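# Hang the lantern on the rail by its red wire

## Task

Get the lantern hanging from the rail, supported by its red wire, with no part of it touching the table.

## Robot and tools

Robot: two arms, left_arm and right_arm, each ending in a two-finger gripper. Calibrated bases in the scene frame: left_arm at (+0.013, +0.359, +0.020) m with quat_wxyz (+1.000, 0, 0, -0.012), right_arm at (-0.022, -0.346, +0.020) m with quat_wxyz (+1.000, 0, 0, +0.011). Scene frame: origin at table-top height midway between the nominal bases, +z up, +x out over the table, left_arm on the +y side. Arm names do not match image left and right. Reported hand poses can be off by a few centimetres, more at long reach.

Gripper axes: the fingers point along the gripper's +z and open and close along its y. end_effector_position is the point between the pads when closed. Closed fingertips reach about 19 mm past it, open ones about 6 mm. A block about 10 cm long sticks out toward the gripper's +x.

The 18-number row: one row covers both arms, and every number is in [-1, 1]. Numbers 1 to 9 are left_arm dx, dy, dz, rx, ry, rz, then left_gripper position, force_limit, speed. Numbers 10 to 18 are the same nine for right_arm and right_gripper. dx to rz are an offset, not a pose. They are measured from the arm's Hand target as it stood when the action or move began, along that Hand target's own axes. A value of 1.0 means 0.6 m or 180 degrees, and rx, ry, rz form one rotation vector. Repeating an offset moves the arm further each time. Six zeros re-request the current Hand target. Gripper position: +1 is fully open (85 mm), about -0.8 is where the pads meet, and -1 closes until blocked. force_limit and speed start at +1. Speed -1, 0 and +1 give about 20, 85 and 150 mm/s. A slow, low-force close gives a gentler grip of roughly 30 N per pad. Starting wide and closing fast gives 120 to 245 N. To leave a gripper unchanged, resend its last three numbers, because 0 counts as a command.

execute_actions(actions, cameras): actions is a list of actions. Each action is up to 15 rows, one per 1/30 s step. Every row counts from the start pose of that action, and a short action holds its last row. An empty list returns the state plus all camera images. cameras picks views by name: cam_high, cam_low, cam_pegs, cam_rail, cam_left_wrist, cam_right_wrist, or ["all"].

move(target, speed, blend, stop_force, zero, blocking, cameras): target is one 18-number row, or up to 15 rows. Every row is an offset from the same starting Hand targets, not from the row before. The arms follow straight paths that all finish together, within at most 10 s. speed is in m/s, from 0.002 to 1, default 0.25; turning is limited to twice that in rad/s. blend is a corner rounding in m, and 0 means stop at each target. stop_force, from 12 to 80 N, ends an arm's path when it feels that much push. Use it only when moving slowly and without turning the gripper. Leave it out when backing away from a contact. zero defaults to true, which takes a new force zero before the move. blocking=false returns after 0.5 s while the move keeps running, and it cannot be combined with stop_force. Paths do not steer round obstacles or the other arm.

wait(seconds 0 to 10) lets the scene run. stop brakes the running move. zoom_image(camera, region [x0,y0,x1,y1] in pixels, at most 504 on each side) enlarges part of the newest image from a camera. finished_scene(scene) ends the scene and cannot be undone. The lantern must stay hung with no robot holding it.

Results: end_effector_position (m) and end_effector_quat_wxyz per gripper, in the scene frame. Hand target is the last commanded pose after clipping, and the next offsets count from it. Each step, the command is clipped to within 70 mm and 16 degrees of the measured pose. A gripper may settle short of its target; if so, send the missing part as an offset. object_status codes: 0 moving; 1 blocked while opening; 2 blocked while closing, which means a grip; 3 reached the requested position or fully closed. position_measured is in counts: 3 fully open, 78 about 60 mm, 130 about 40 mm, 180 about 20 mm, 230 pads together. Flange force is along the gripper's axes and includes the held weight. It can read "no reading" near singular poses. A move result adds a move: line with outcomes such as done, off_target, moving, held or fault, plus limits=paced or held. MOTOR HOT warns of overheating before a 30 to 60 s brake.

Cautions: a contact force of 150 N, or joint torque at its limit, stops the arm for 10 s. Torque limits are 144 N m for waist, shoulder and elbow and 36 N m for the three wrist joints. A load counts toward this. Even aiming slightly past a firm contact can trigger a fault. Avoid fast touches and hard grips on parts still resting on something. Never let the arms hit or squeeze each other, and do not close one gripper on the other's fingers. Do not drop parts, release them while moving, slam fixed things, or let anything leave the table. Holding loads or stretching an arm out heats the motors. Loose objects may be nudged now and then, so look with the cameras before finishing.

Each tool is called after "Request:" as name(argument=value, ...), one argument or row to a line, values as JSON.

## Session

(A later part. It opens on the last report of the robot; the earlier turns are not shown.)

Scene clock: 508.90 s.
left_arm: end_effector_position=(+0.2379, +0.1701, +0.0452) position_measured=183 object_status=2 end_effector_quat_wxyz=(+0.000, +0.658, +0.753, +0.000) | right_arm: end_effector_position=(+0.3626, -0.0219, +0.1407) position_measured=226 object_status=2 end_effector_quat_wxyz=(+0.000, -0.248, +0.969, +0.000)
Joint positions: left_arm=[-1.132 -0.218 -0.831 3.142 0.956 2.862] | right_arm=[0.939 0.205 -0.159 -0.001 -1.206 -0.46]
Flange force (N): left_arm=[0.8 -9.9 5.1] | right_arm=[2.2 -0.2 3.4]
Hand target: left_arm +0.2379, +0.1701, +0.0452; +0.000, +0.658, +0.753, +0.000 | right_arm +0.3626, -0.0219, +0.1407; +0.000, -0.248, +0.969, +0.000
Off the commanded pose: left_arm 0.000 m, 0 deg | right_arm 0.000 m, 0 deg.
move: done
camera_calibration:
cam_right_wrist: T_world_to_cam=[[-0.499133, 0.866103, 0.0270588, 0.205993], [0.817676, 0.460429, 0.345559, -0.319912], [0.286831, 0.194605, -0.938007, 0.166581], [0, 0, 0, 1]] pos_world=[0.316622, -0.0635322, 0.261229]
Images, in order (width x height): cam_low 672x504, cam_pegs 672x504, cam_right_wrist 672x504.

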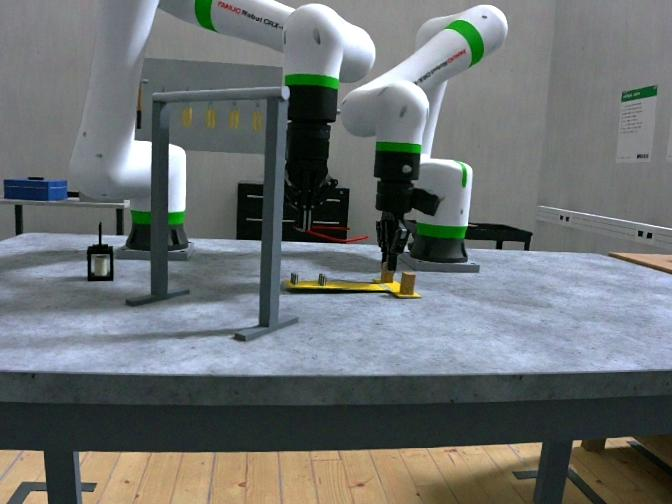

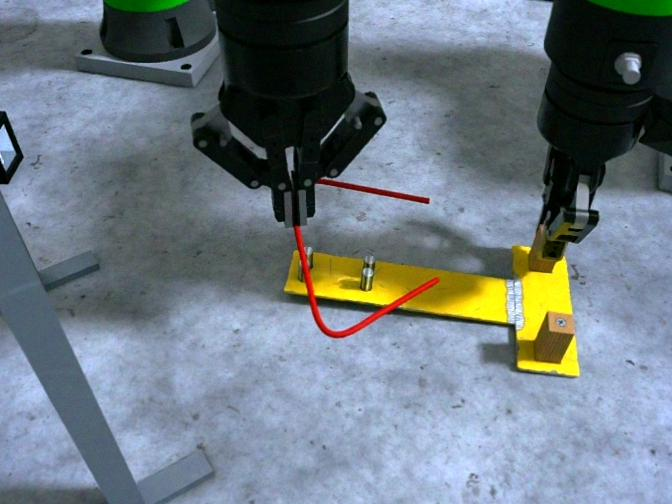

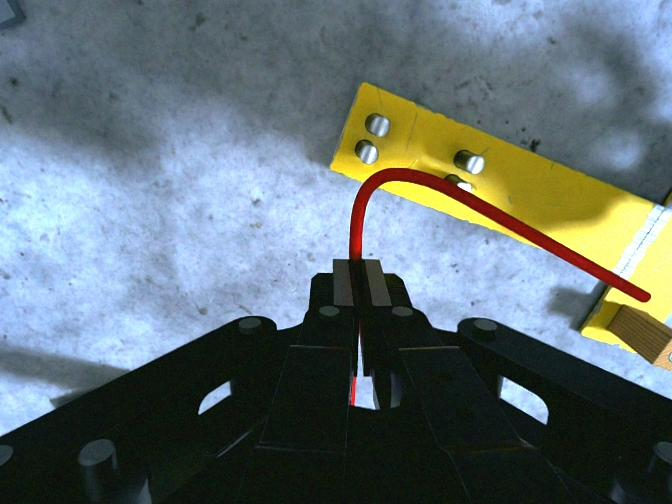

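Request:
move(
  target=[
    [0,0,0.004,0,0,0,-1,1,-0.5,0,0,0,0,0,0,-1,0,-1],
    [0,0,0.004,0,0,0,0.4,1,-0.5,0,0,0,0,0,0,-1,0,-1],
    [0,0,-0.35,0,0,0,0.4,1,-0.5,0,0,-0.4655,0,0,0,-1,0,-1],
    [0,0,-0.35,0,0,0,0.4,1,-0.5,-0.0774,-0.0578,-0.4655,0,0,-0.474,-1,0,-1],
    [0,0,-0.35,0,0,0,0.4,1,-0.5,-0.0774,-0.0578,-0.4655,0,0,-0.948,-1,0,-1],
  ],
  speed=[0.1,0.1,0.25,0.5,0.5],
  blend=[0,0,0.02,0.02,0],
  cameras=["all"],
)

Scene clock: 558.63 s.
left_arm: end_effector_position=(+0.2378, +0.1702, +0.2552) position_measured=78 object_status=3 end_effector_quat_wxyz=(+0.000, +0.658, +0.753, +0.000) | right_arm: end_effector_position=(+0.4201, -0.0301, +0.4200) position_measured=226 object_status=2 end_effector_quat_wxyz=(+0.000, +0.986, +0.168, +0.000)
Joint positions: left_arm=[-1.132 -0.419 -0.447 3.142 1.543 2.862] | right_arm=[0.839 0.294 0.613 -0.001 -1.89 2.617]
Flange force (N): left_arm=[0.0 -8.7 4.4] | right_arm=[-3.1 0.8 5.2]
Hand target: left_arm +0.2378, +0.1702, +0.2552; +0.000, +0.658, +0.753, +0.000 | right_arm +0.4201, -0.0301, +0.4200; +0.000, +0.986, +0.168, +0.000
Off the commanded pose: left_arm 0.000 m, 0 deg | right_arm 0.000 m, 0 deg.
move: done
camera_calibration:
cam_left_wrist: T_world_to_cam=[[0.992114, 0.123274, 0.0226727, -0.259157], [0.107277, -0.928674, 0.355044, 0.0567823], [0.0648231, -0.349811, -0.934575, 0.410992], [0, 0, 0, 1]] pos_world=[0.22438, 0.228449, 0.369818]
cam_right_wrist: T_world_to_cam=[[0.351619, -0.935784, 0.0259341, -0.176974], [-0.881382, -0.321587, 0.346045, 0.230339], [-0.315483, -0.144534, -0.93786, 0.656339], [0, 0, 0, 1]] pos_world=[0.472308, 0.00332731, 0.540436]

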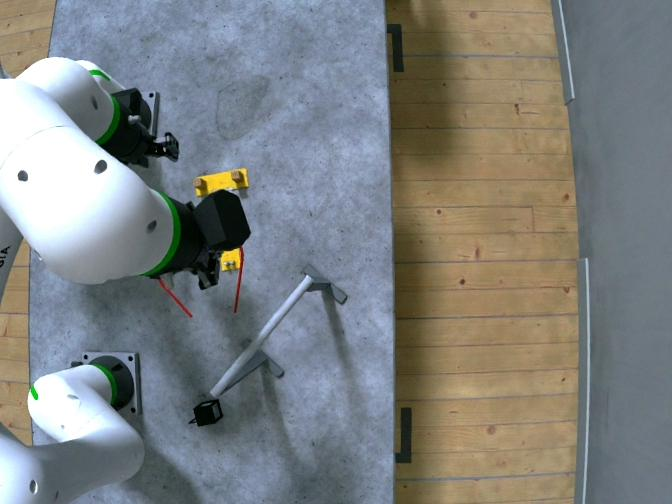

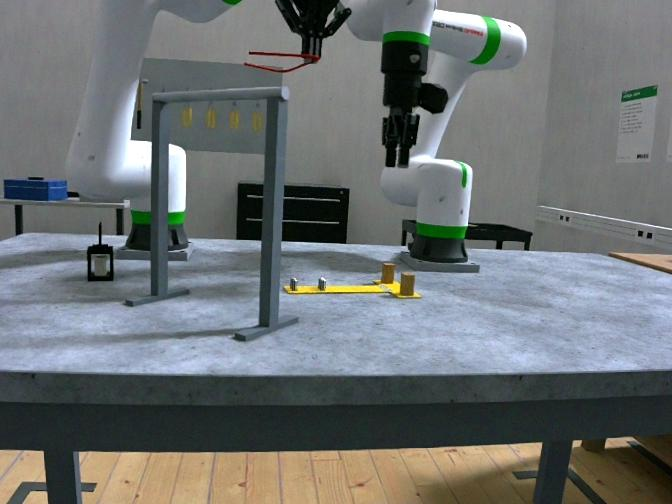

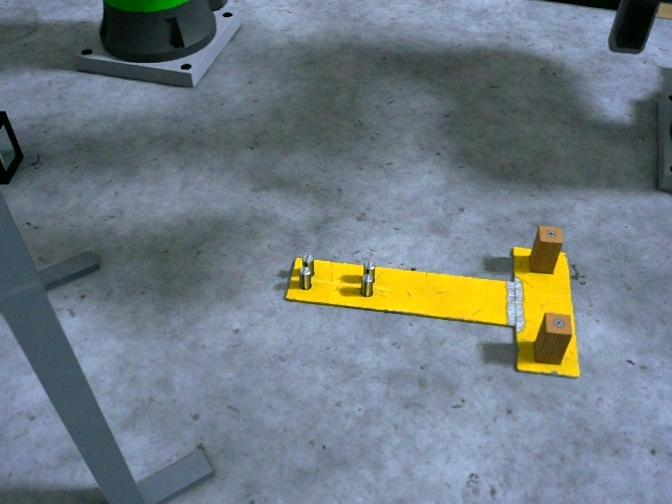

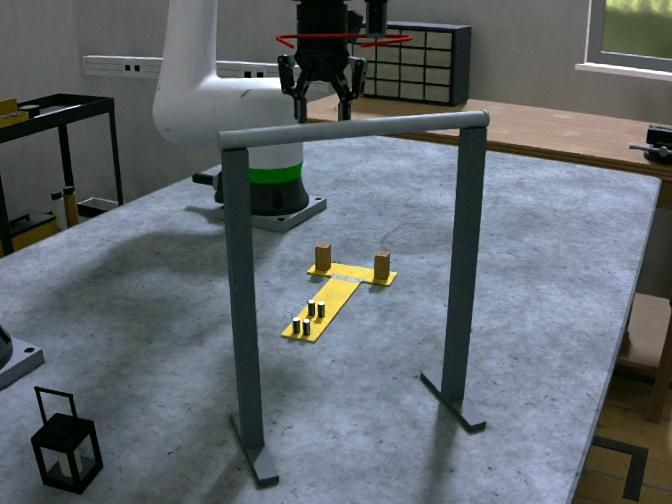

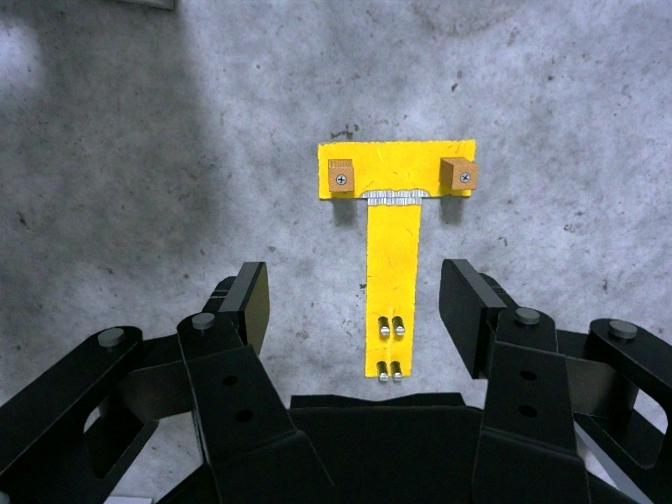

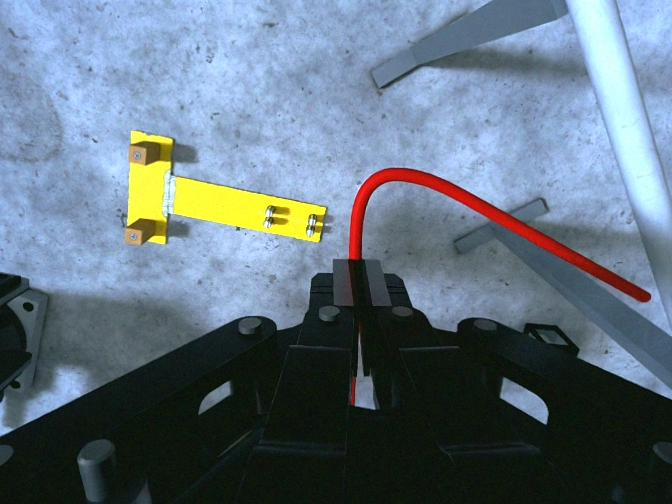

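Request:
move(
  target=[
    [0,0,-0.275,0.176,-0.216,-0.216,-0.1,1,-0.5,0,0,0,0,0,0,-1,0,-1],
    [-0.0795,0.103,-0.275,0.352,-0.432,-0.432,-0.1,1,-0.5,0,0,0,0,0,0,-1,0,-1],
  ],
  speed=0.4,
  blend=0.03,
  cameras=["all"],
)

Scene clock: 569.30 s.
left_arm: end_effector_position=(+0.3052, +0.1310, +0.4203) position_measured=141 object_status=3 end_effector_quat_wxyz=(+0.374, +0.026, +0.734, -0.566) | right_arm: end_effector_position=(+0.4201, -0.0301, +0.4200) position_measured=226 object_status=2 end_effector_quat_wxyz=(+0.000, +0.986, +0.168, +0.000)
Joint positions: left_arm=[-0.941 -1.183 -0.933 3.313 0.334 3.927] | right_arm=[0.839 0.294 0.613 -0.001 -1.89 2.617]
Flange force (N): left_arm=no reading | right_arm=[-2.5 0.4 5.4]
Hand target: left_arm +0.3054, +0.1312, +0.4203; +0.267, -0.037, +0.728, -0.630 | right_arm +0.4201, -0.0301, +0.4200; +0.000, +0.986, +0.168, +0.000
Off the commanded pose: left_arm 0.000 m, 37 deg; orientation clipped | right_arm 0.000 m, 0 deg.
joint sent to its limit (left arm) — joint 4 (forearm roll), upper limit; joint 6 (wrist roll), upper limit. The joint targets are off in orientation, not in position.
move: off_target (left_arm); limits=paced
camera_calibration:
cam_left_wrist: T_world_to_cam=[[0.456787, 0.380673, -0.804011, 0.152238], [0.479298, 0.656088, 0.582942, -0.462255], [0.749412, -0.651641, 0.117237, -0.0643196], [0, 0, 0, 1]] pos_world=[0.200219, 0.203414, 0.39941]
cam_right_wrist: T_world_to_cam=[[0.351619, -0.935784, 0.0259341, -0.176974], [-0.881382, -0.321587, 0.346045, 0.230339], [-0.315483, -0.144534, -0.93786, 0.656339], [0, 0, 0, 1]] pos_world=[0.472308, 0.00332731, 0.540436]

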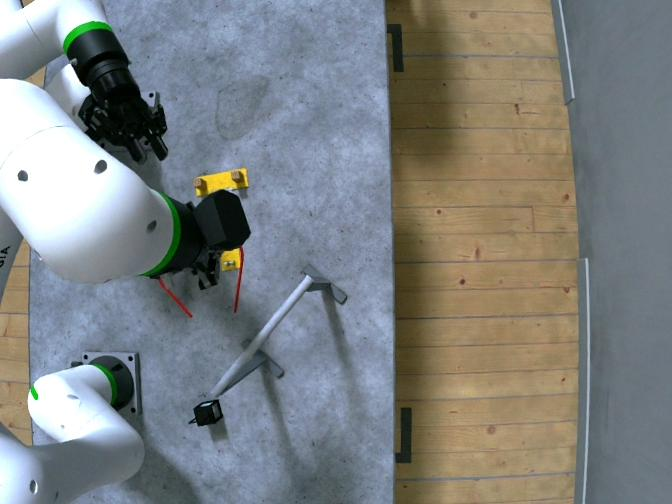

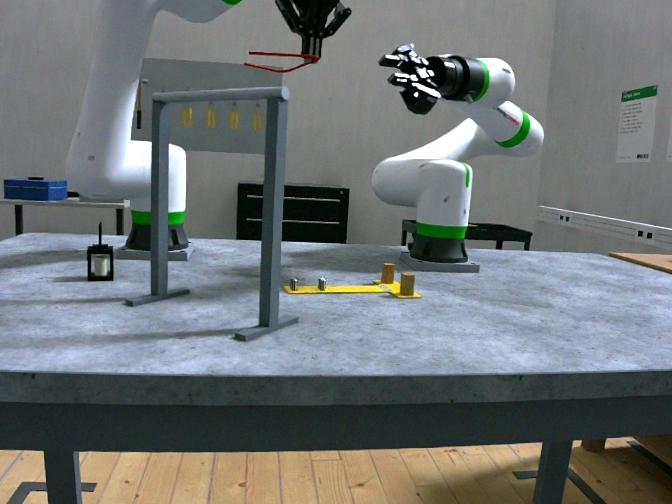

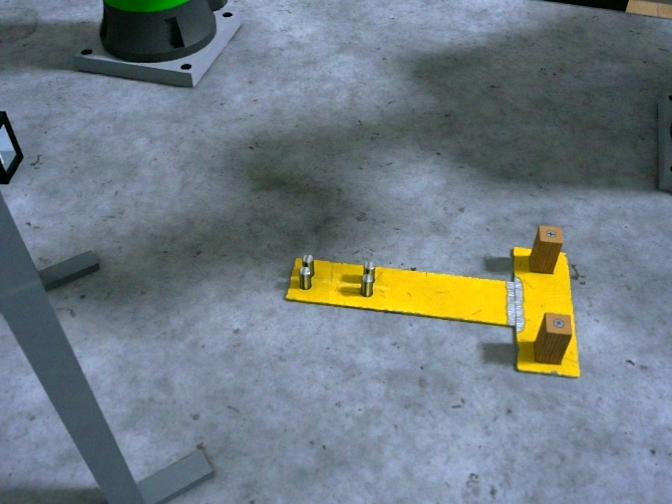

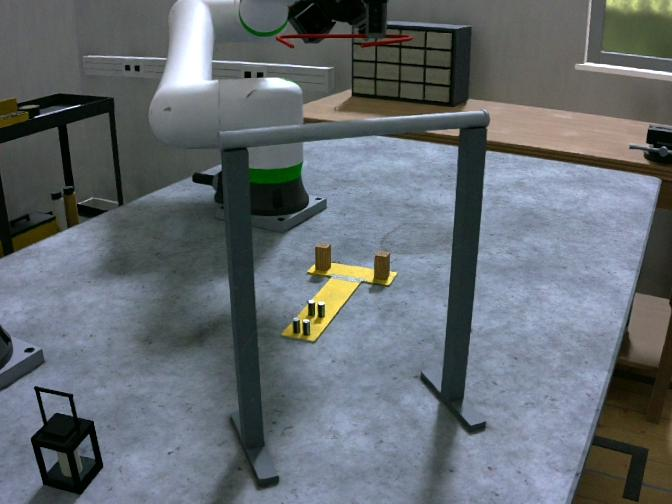

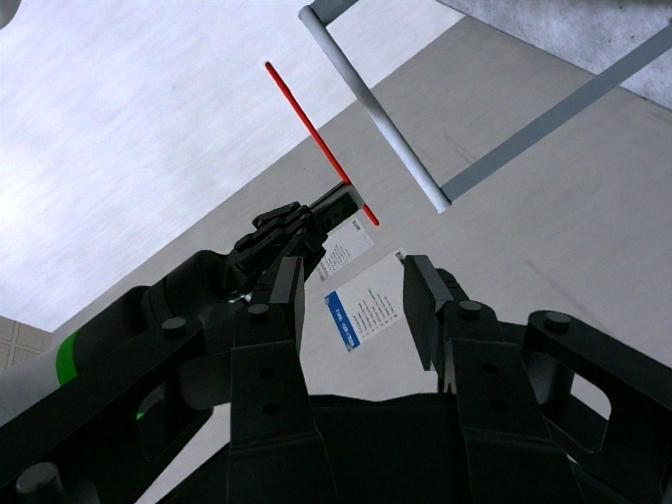

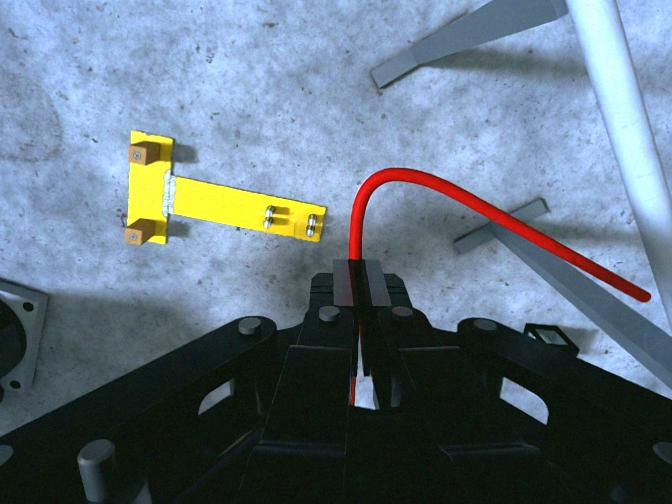

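Request:
move(
  target=[-0.0,0,0,-0.085,-0.078,0.312,-0.1,1,-0.5,0,0,0,0,0,0,-1,0,-1],
  speed=0.4,
)

Scene clock: 606.27 s.
left_arm: end_effector_position=(+0.3064, +0.1320, +0.4203) position_measured=141 object_status=3 end_effector_quat_wxyz=(+0.577, +0.270, +0.680, -0.363) | right_arm: end_effector_position=(+0.4201, -0.0301, +0.4200) position_measured=226 object_status=2 end_effector_quat_wxyz=(+0.000, +0.986, +0.168, +0.000)
Joint positions: left_arm=[-1.02 -1.25 -1.168 2.539 0.186 3.927] | right_arm=[0.839 0.294 0.613 -0.001 -1.89 2.617]
Flange force (N): left_arm=no reading | right_arm=[-3.2 0.8 5.9]
Hand target: left_arm +0.3054, +0.1312, +0.4203; +0.607, +0.201, +0.697, -0.324 | right_arm +0.4201, -0.0301, +0.4200; +0.000, +0.986, +0.168, +0.000
Off the commanded pose: left_arm 0.001 m, 10 deg | right_arm 0.000 m, 0 deg.
joint sent to its limit (left arm) — joint 6 (wrist roll), upper limit. The joint targets are off in orientation, not in position.
move: off_target (left_arm)

Request:
move(
  target=[
    [0,0,0,0,0,0.45,-0.1,1,-0.5,0,0,0,0,0,0,-1,0,-1],
    [0,0,0,0,0,0.9,-0.1,1,-0.5,0,0,0,0,0,0,-1,0,-1],
  ],
  speed=0.5,
  blend=0.02,
)

Scene clock: 613.03 s.
left_arm: end_effector_position=(+0.3061, +0.1314, +0.4215) position_measured=141 object_status=3 end_effector_quat_wxyz=(+0.407, +0.750, -0.110, +0.510) | right_arm: end_effector_position=(+0.4201, -0.0301, +0.4200) position_measured=226 object_status=2 end_effector_quat_wxyz=(+0.000, +0.986, +0.168, +0.000)
Joint positions: left_arm=[-1.085 -1.232 -1.187 2.167 0.348 1.518] | right_arm=[0.839 0.294 0.613 -0.001 -1.89 2.617]
Flange force (N): left_arm=no reading | right_arm=[-2.5 0.5 4.9]
Hand target: left_arm +0.3054, +0.1312, +0.4203; +0.415, +0.720, -0.089, +0.549 | right_arm +0.4201, -0.0301, +0.4200; +0.000, +0.986, +0.168, +0.000
Off the commanded pose: left_arm 0.001 m, 6 deg | right_arm 0.000 m, 0 deg.
joint sent to its limit (left arm) — joint 3 (elbow), lower limit, where the elbow is as bent as it goes. The joint targets are off in orientation, not in position.
move: off_target (left_arm)

Request:
move(
  target=[
    [-0.028,0.062,0.134,0,0,0,-0.1,1,-0.5,0,0,0,0,0,0,-1,0,-1],
    [-0.028,0.062,0.134,-0.0725,0.053,0.3285,-0.1,1,-0.5,0,0,0,0,0,0,-1,0,-1],
    [-0.028,0.062,0.134,-0.145,0.106,0.657,-0.1,1,-0.5,0,0,0,0,0,0,-1,0,-1],
  ],
  speed=0.4,
  blend=0.02,
  cameras=["all"],
)

Scene clock: 629.50 s.
left_arm: end_effector_position=(+0.3349, +0.0460, +0.4201) position_measured=141 object_status=3 end_effector_quat_wxyz=(+0.119, -0.118, +0.698, -0.696) | right_arm: end_effector_position=(+0.4201, -0.0301, +0.4200) position_measured=226 object_status=2 end_effector_quat_wxyz=(+0.000, +0.986, +0.168, +0.000)
Joint positions: left_arm=[-0.283 -0.542 -1.123 1.959 -1.044 -0.688] | right_arm=[0.839 0.294 0.613 -0.001 -1.89 2.617]
Flange force (N): left_arm=no reading | right_arm=[-3.3 0.5 5.5]
Hand target: left_arm +0.3349, +0.0460, +0.4201; +0.119, -0.118, +0.698, -0.696 | right_arm +0.4201, -0.0301, +0.4200; +0.000, +0.986, +0.168, +0.000
Off the commanded pose: left_arm 0.000 m, 0 deg | right_arm 0.000 m, 0 deg.
move: done; limits=paced
camera_calibration:
cam_left_wrist: T_world_to_cam=[[0.00317257, 0.0274316, -0.999619, 0.421113], [0.765778, 0.642792, 0.0200699, -0.279483], [0.643097, -0.76555, -0.0189672, -0.0438624], [0, 0, 0, 1]] pos_world=[0.240894, 0.134519, 0.42573]
cam_right_wrist: T_world_to_cam=[[0.351619, -0.935784, 0.0259341, -0.176974], [-0.881382, -0.321587, 0.346045, 0.230339], [-0.315483, -0.144534, -0.93786, 0.656339], [0, 0, 0, 1]] pos_world=[0.472308, 0.00332731, 0.540436]

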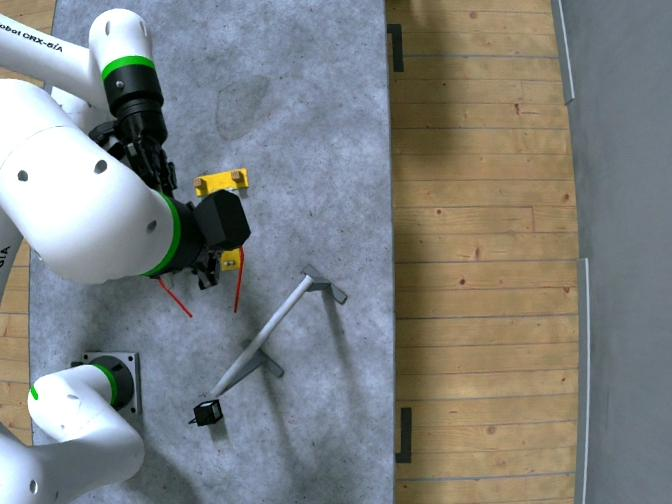

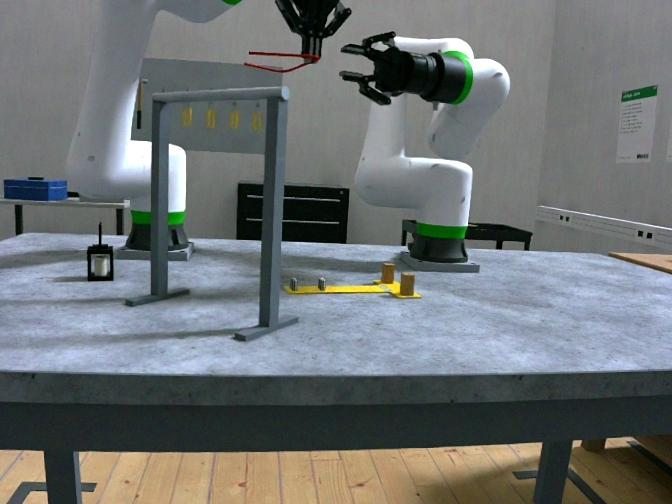

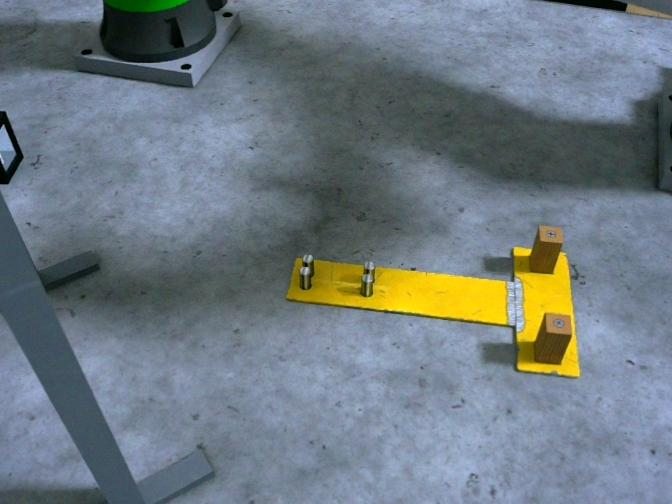

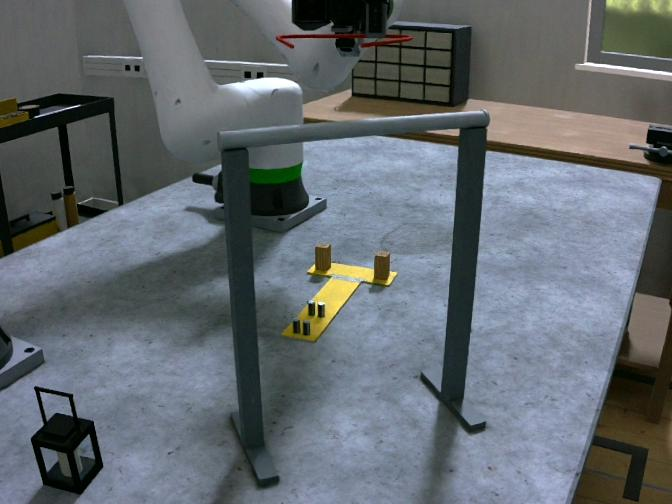

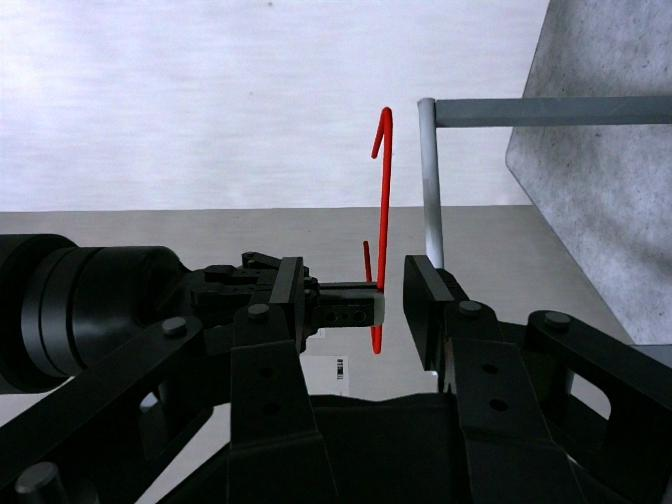

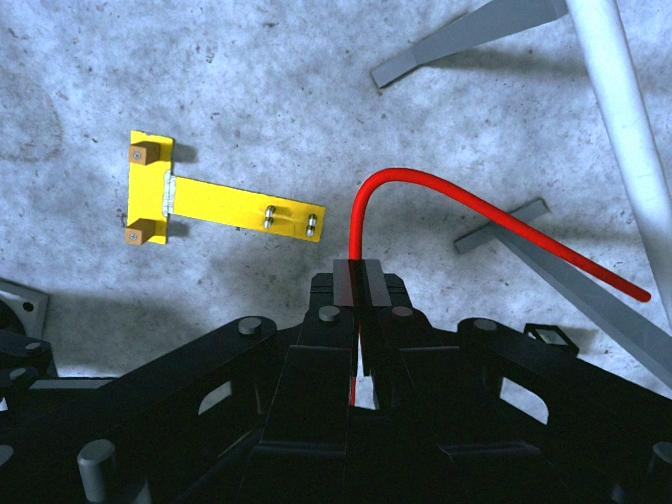

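Request:
move(
  target=[
    [0.025,0.048,0,0,0,0,-0.1,1,-0.5,0,0,0,0,0,0,-1,0,-1],
    [0.025,0.048,0.1,0,0,0,-0.1,1,-0.5,0,0,0,0,0,0,-1,0,-1],
  ],
  speed=0.1,
  cameras=["cam_left_wrist","cam_low","cam_right_wrist","cam_rail","cam_high"],
)

Request:
zoom_image(
  camera="cam_low",
  region=[220, 0, 460, 140],
)

Scene clock: 650.53 s.
left_arm: end_effector_position=(+0.3405, -0.0155, +0.3911) position_measured=141 object_status=3 end_effector_quat_wxyz=(+0.119, -0.118, +0.698, -0.696) | right_arm: end_effector_position=(+0.4201, -0.0301, +0.4200) position_measured=226 object_status=2 end_effector_quat_wxyz=(+0.000, +0.986, +0.168, +0.000)
Joint positions: left_arm=[-0.736 -0.461 -1.083 2.417 -0.76 -1.004] | right_arm=[0.839 0.294 0.613 -0.001 -1.89 2.617]
Flange force (N): left_arm=no reading | right_arm=[-2.5 1.0 5.2]
Hand target: left_arm +0.3405, -0.0155, +0.3911; +0.119, -0.118, +0.698, -0.696 | right_arm +0.4201, -0.0301, +0.4200; +0.000, +0.986, +0.168, +0.000
Off the commanded pose: left_arm 0.000 m, 0 deg | right_arm 0.000 m, 0 deg.
move: done
camera_calibration:
cam_left_wrist: T_world_to_cam=[[0.00317257, 0.0274316, -0.999619, 0.393793], [0.765778, 0.642792, 0.0200699, -0.243734], [0.643097, -0.76555, -0.0189672, -0.0951594], [0, 0, 0, 1]] pos_world=[0.246594, 0.0730188, 0.39673]
cam_right_wrist: T_world_to_cam=[[0.351619, -0.935784, 0.0259341, -0.176974], [-0.881382, -0.321587, 0.346045, 0.230339], [-0.315483, -0.144534, -0.93786, 0.656339], [0, 0, 0, 1]] pos_world=[0.472308, 0.00332731, 0.540436]
Images, in order (width x height): cam_high 672x504, cam_low 672x504, cam_rail 672x504, cam_left_wrist 672x504, cam_right_wrist 672x504.

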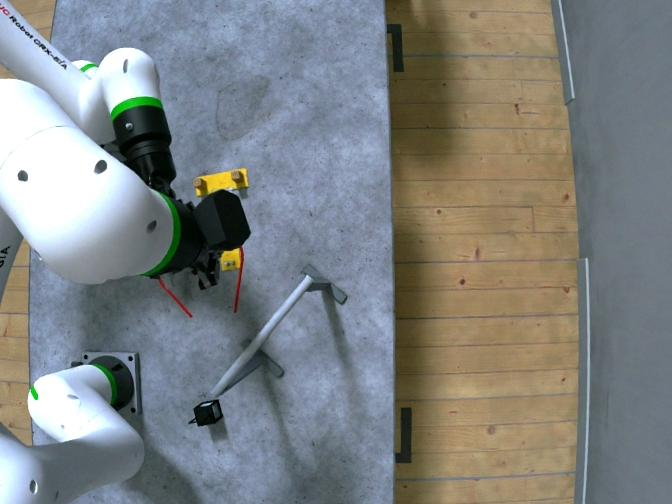

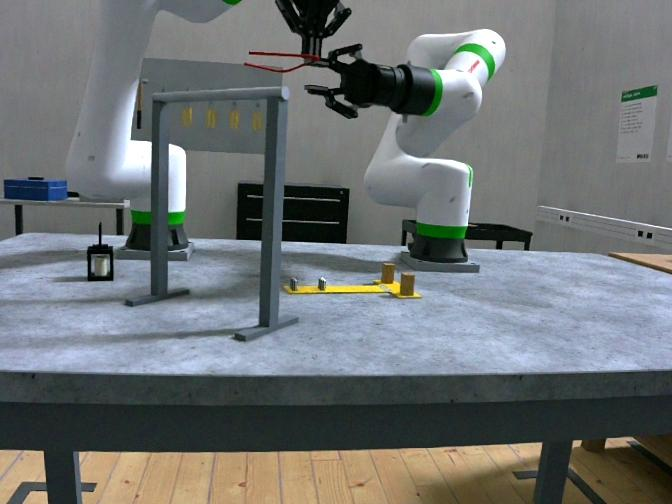

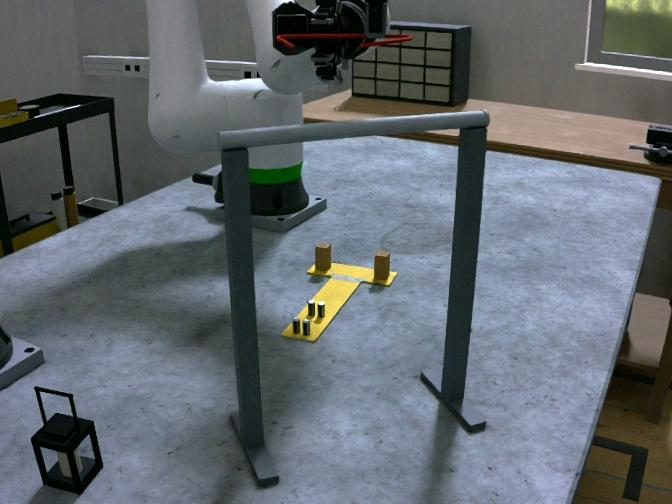

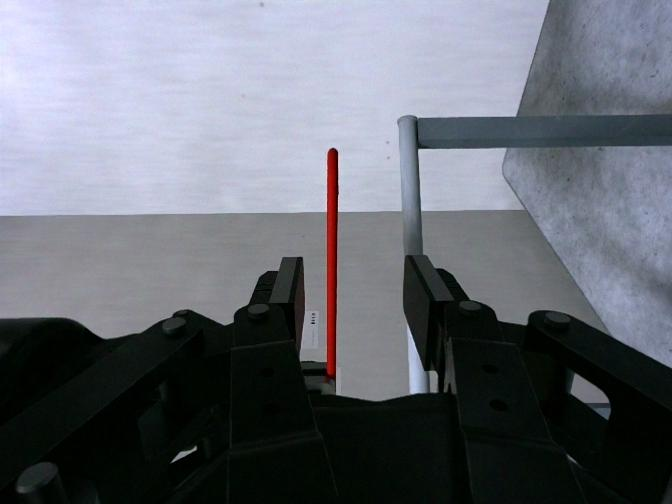

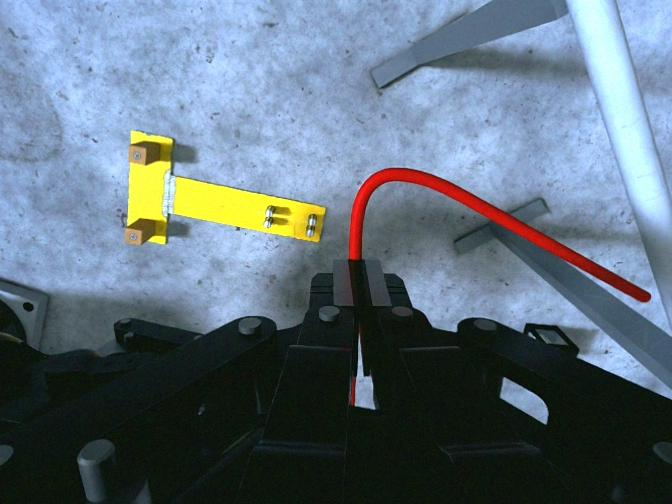

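Scaled by 2.100 from the camera's 672x504 image, which has a finer 960x720 frame.

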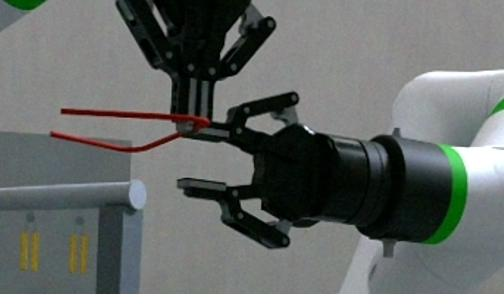

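Request:
move(
  target=[
    [0,-0.008,0,0,0,0,-0.1,1,-0.5,0,0,0,0,0,0,-1,0,-1],
    [0,-0.008,0.055,0,0,0,-0.1,1,-0.5,0,0,0,0,0,0,-1,0,-1],
  ],
  speed=0.08,
  cameras=["cam_left_wrist","cam_low","cam_rail"],
)

Request:
zoom_image(
  camera="cam_low",
  region=[220, 0, 460, 140],
)

Request:
zoom_image(
  camera="cam_rail",
  region=[240, 0, 480, 120],
)

Scene clock: 662.57 s.
left_arm: end_effector_position=(+0.3514, -0.0467, +0.3958) position_measured=141 object_status=3 end_effector_quat_wxyz=(+0.119, -0.118, +0.698, -0.696) | right_arm: end_effector_position=(+0.4201, -0.0301, +0.4200) position_measured=226 object_status=2 end_effector_quat_wxyz=(+0.000, +0.986, +0.168, +0.000)
Joint positions: left_arm=[-0.841 -0.394 -1.005 2.547 -0.7 -1.096] | right_arm=[0.839 0.294 0.613 -0.001 -1.89 2.617]
Flange force (N): left_arm=no reading | right_arm=[-2.5 0.6 5.2]
Hand target: left_arm +0.3514, -0.0467, +0.3958; +0.119, -0.118, +0.698, -0.696 | right_arm +0.4201, -0.0301, +0.4200; +0.000, +0.986, +0.168, +0.000
Off the commanded pose: left_arm 0.000 m, 0 deg | right_arm 0.000 m, 0 deg.
move: done
camera_calibration:
cam_left_wrist: T_world_to_cam=[[0.00317257, 0.0274316, -0.999619, 0.39941], [0.765778, 0.642792, 0.0200699, -0.23211], [0.643097, -0.76555, -0.0189672, -0.125822], [0, 0, 0, 1]] pos_world=[0.257394, 0.0419188, 0.40153]
Images, in order (width x height): cam_low 672x504, cam_rail 672x504, cam_left_wrist 672x504.

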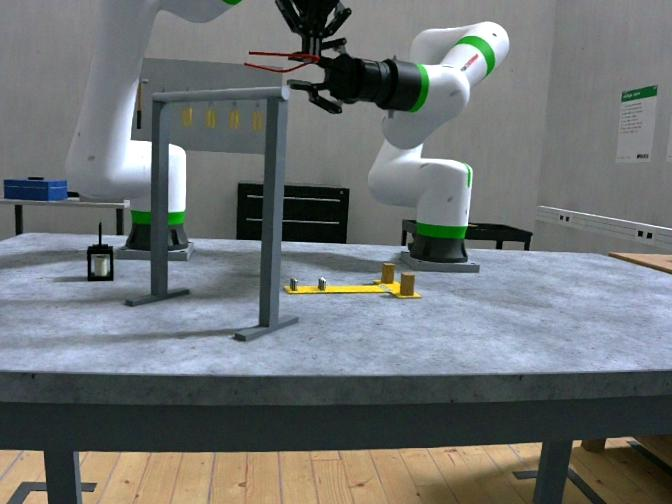

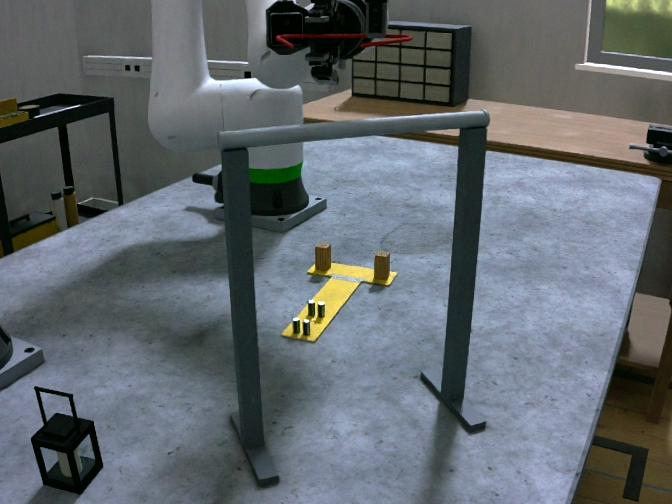

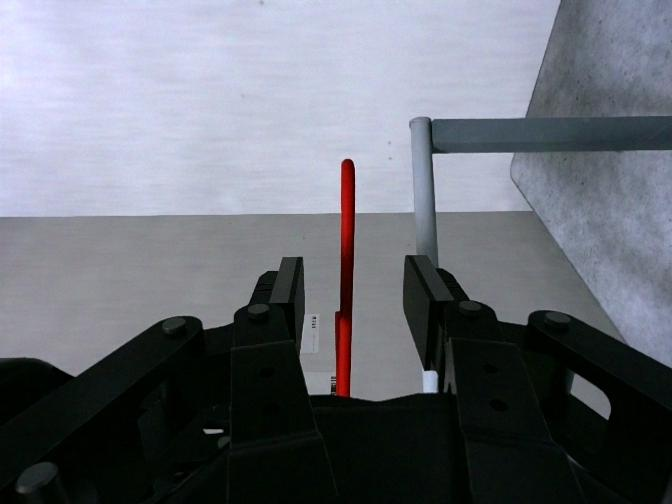

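Scaled by 2.100 from the camera's 672x504 image, which has a finer 960x720 frame.

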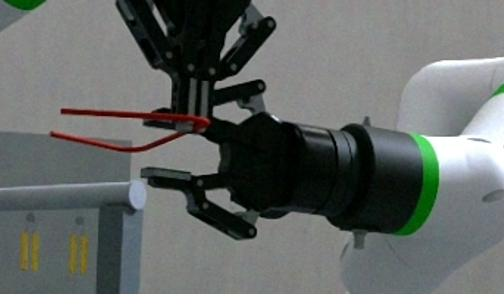

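Scaled by 2.100 from the camera's 672x504 image, which has a finer 960x720 frame.

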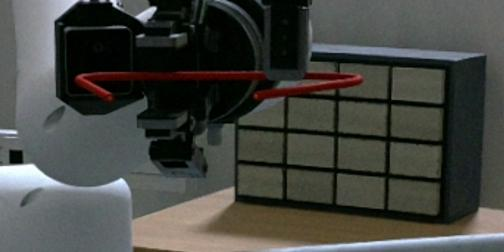

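Request:
move(
  target=[0,-0.001,0,0,0,0,-1,0,-1,0,0,0,0,0,0,-1,0,-1],
  cameras=["cam_left_wrist","cam_low","cam_rail"],
)

Request:
zoom_image(
  camera="cam_low",
  region=[220, 0, 460, 140],
)

Request:
zoom_image(
  camera="cam_rail",
  region=[240, 0, 480, 120],
)

Scene clock: 672.27 s.
left_arm: end_effector_position=(+0.3514, -0.0467, +0.3965) position_measured=226 object_status=0 end_effector_quat_wxyz=(+0.119, -0.118, +0.698, -0.696) | right_arm: end_effector_position=(+0.4201, -0.0301, +0.4200) position_measured=226 object_status=2 end_effector_quat_wxyz=(+0.000, +0.986, +0.168, +0.000)
Joint positions: left_arm=[-0.841 -0.395 -1.004 2.545 -0.699 -1.094] | right_arm=[0.839 0.294 0.613 -0.001 -1.89 2.617]
Flange force (N): left_arm=no reading | right_arm=[-2.8 0.8 10.1]
Hand target: left_arm +0.3514, -0.0467, +0.3964; +0.119, -0.118, +0.698, -0.696 | right_arm +0.4201, -0.0301, +0.4200; +0.000, +0.986, +0.168, +0.000
Off the commanded pose: left_arm 0.000 m, 0 deg | right_arm 0.000 m, 0 deg.
move: done
camera_calibration:
cam_left_wrist: T_world_to_cam=[[0.00323654, 0.0273548, -0.999621, 0.399997], [0.765777, 0.642793, 0.0200696, -0.232122], [0.643098, -0.765551, -0.0188672, -0.125852], [0, 0, 0, 1]] pos_world=[0.257394, 0.0419186, 0.40213]
Images, in order (width x height): cam_low 672x504, cam_rail 672x504, cam_left_wrist 672x504.

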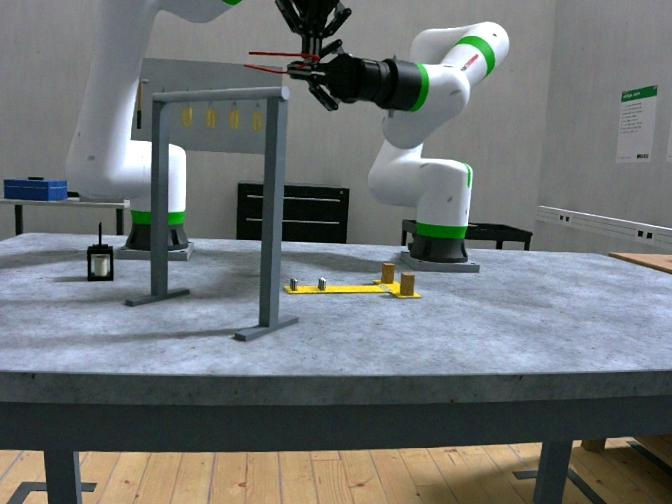

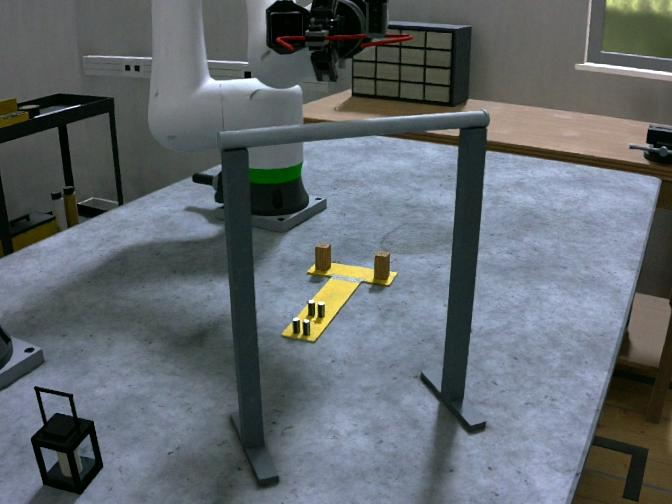

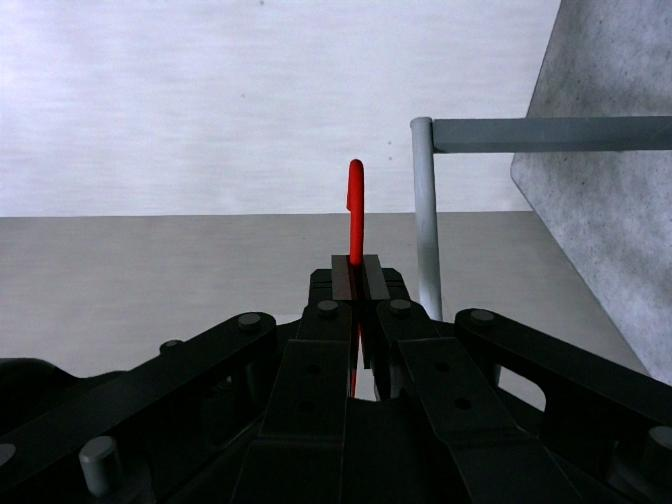

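Scaled by 2.100 from the camera's 672x504 image, which has a finer 960x720 frame.

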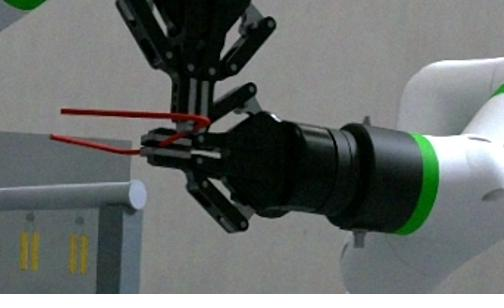

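Scaled by 2.100 from the camera's 672x504 image, which has a finer 960x720 frame.

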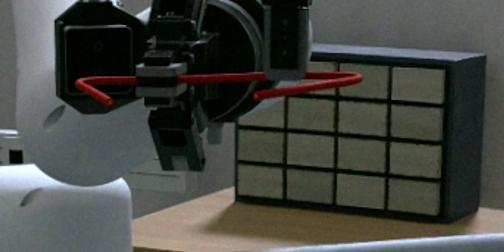

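Request:
move(
  target=[
    [0,0,0,0,0,0,-1,0,-1,0,0,0,0,0,0,-0.3,0,-0.5],
    [0,0,0,0,0,0,-1,0,-1,0,0,-0.2,0,0,0,-0.3,0,-0.5],
    [0,0,0,0,0,0,-1,0,-1,-0.337,0.359,-0.233,0,0,0,-0.3,0,-0.5],
    [0,0,0,0,0,0,-1,0,-1,-0.581,0.803,-0.133,0,0,0,-0.3,0,-0.5],
    [0,0,0,0,0,0,-1,0,-1,-1,1,0.03,0,0,0,-0.3,0,-0.5],
  ],
  speed=[0.1,0.1,0.4,0.4,0.4],
  blend=[0,0.02,0.05,0.05,0],
  cameras=["all"],
)

Scene clock: 687.33 s.
left_arm: end_effector_position=(+0.3514, -0.0467, +0.3964) position_measured=226 object_status=2 end_effector_quat_wxyz=(+0.119, -0.118, +0.698, -0.696) | right_arm: end_effector_position=(+0.0536, -0.7945, +0.4016) position_measured=167 object_status=3 end_effector_quat_wxyz=(+0.137, +0.984, -0.059, -0.101)
Joint positions: left_arm=[-0.841 -0.394 -1.004 2.545 -0.699 -1.094] | right_arm=[-0.91 -0.118 -0.022 0.335 -1.598 3.93]
Flange force (N): left_arm=no reading | right_arm=[0.4 -3.1 3.8]
Hand target: left_arm +0.3514, -0.0467, +0.3964; +0.119, -0.118, +0.698, -0.696 | right_arm +0.0528, -0.7951, +0.4018; +0.070, +0.995, +0.053, -0.052
Off the commanded pose: left_arm 0.000 m, 0 deg | right_arm 0.001 m, 33 deg; orientation clipped.
joint sent to its limit (right arm) — joint 6 (wrist roll), upper limit. The joint targets are off in orientation, not in position.
move: off_target (right_arm); limits=paced
camera_calibration:
cam_left_wrist: T_world_to_cam=[[0.00317257, 0.0274316, -0.999619, 0.40001], [0.765778, 0.642792, 0.0200699, -0.232122], [0.643097, -0.76555, -0.0189672, -0.125811], [0, 0, 0, 1]] pos_world=[0.257394, 0.0419188, 0.40213]
cam_right_wrist: T_world_to_cam=[[-0.0615284, -0.951535, 0.301323, -0.86384], [-0.839657, 0.212564, 0.499793, 0.0282355], [-0.539621, -0.222257, -0.812041, 0.312675], [0, 0, 0, 1]] pos_world=[0.139284, -0.758482, 0.500089]

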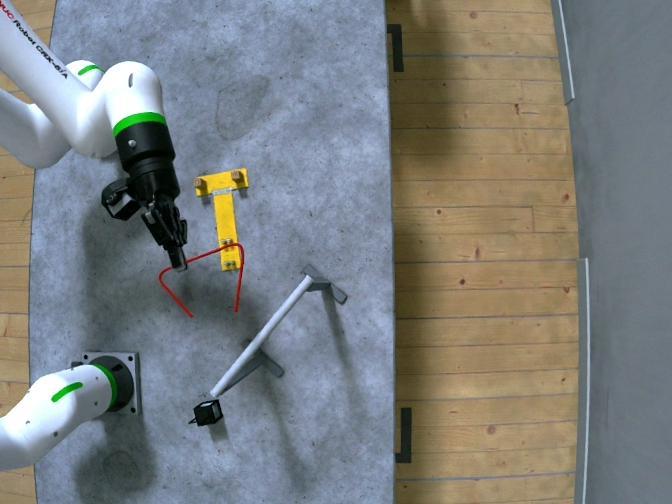

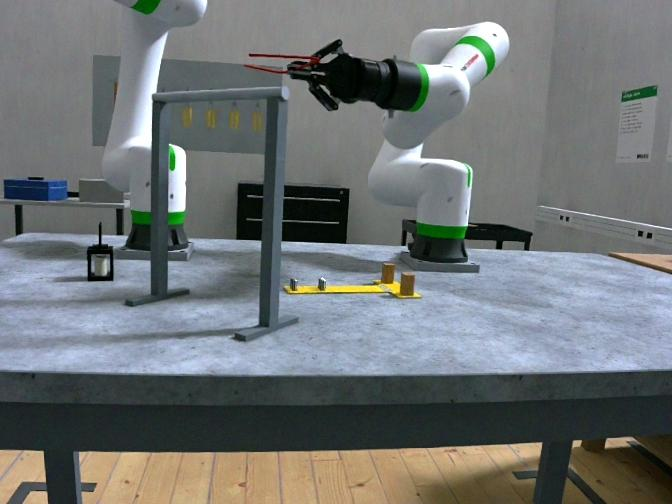

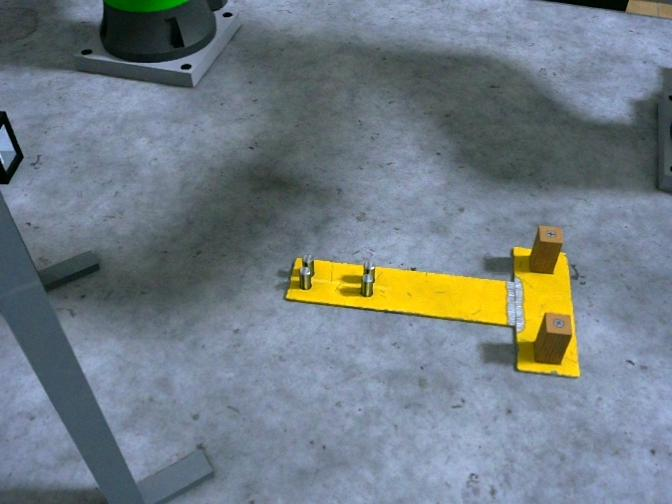

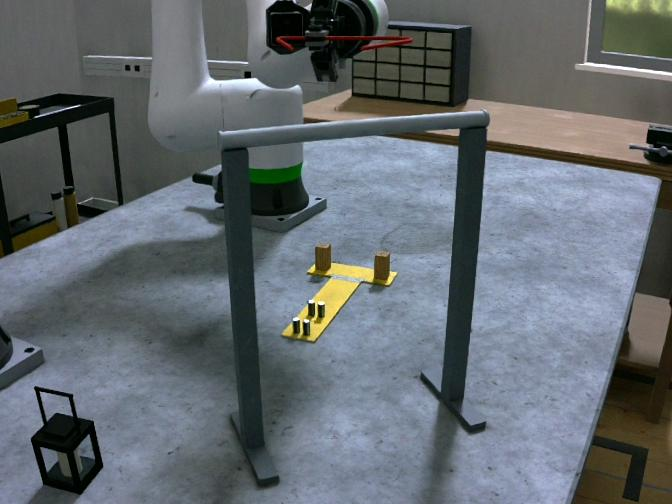

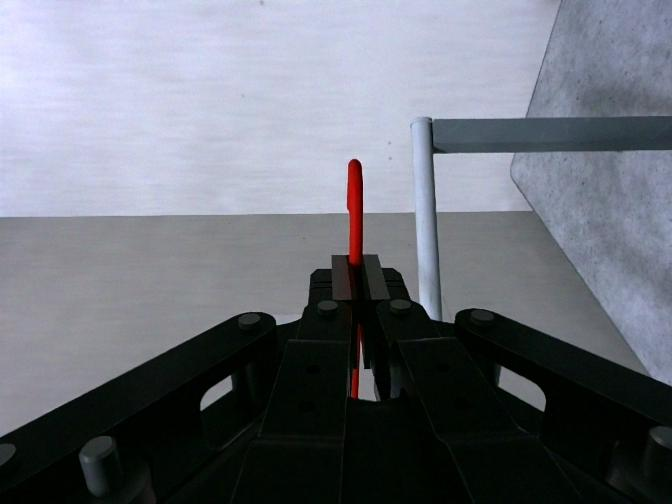

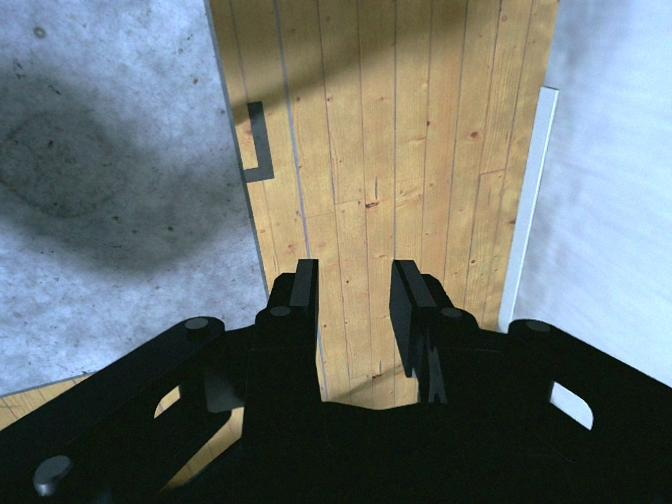

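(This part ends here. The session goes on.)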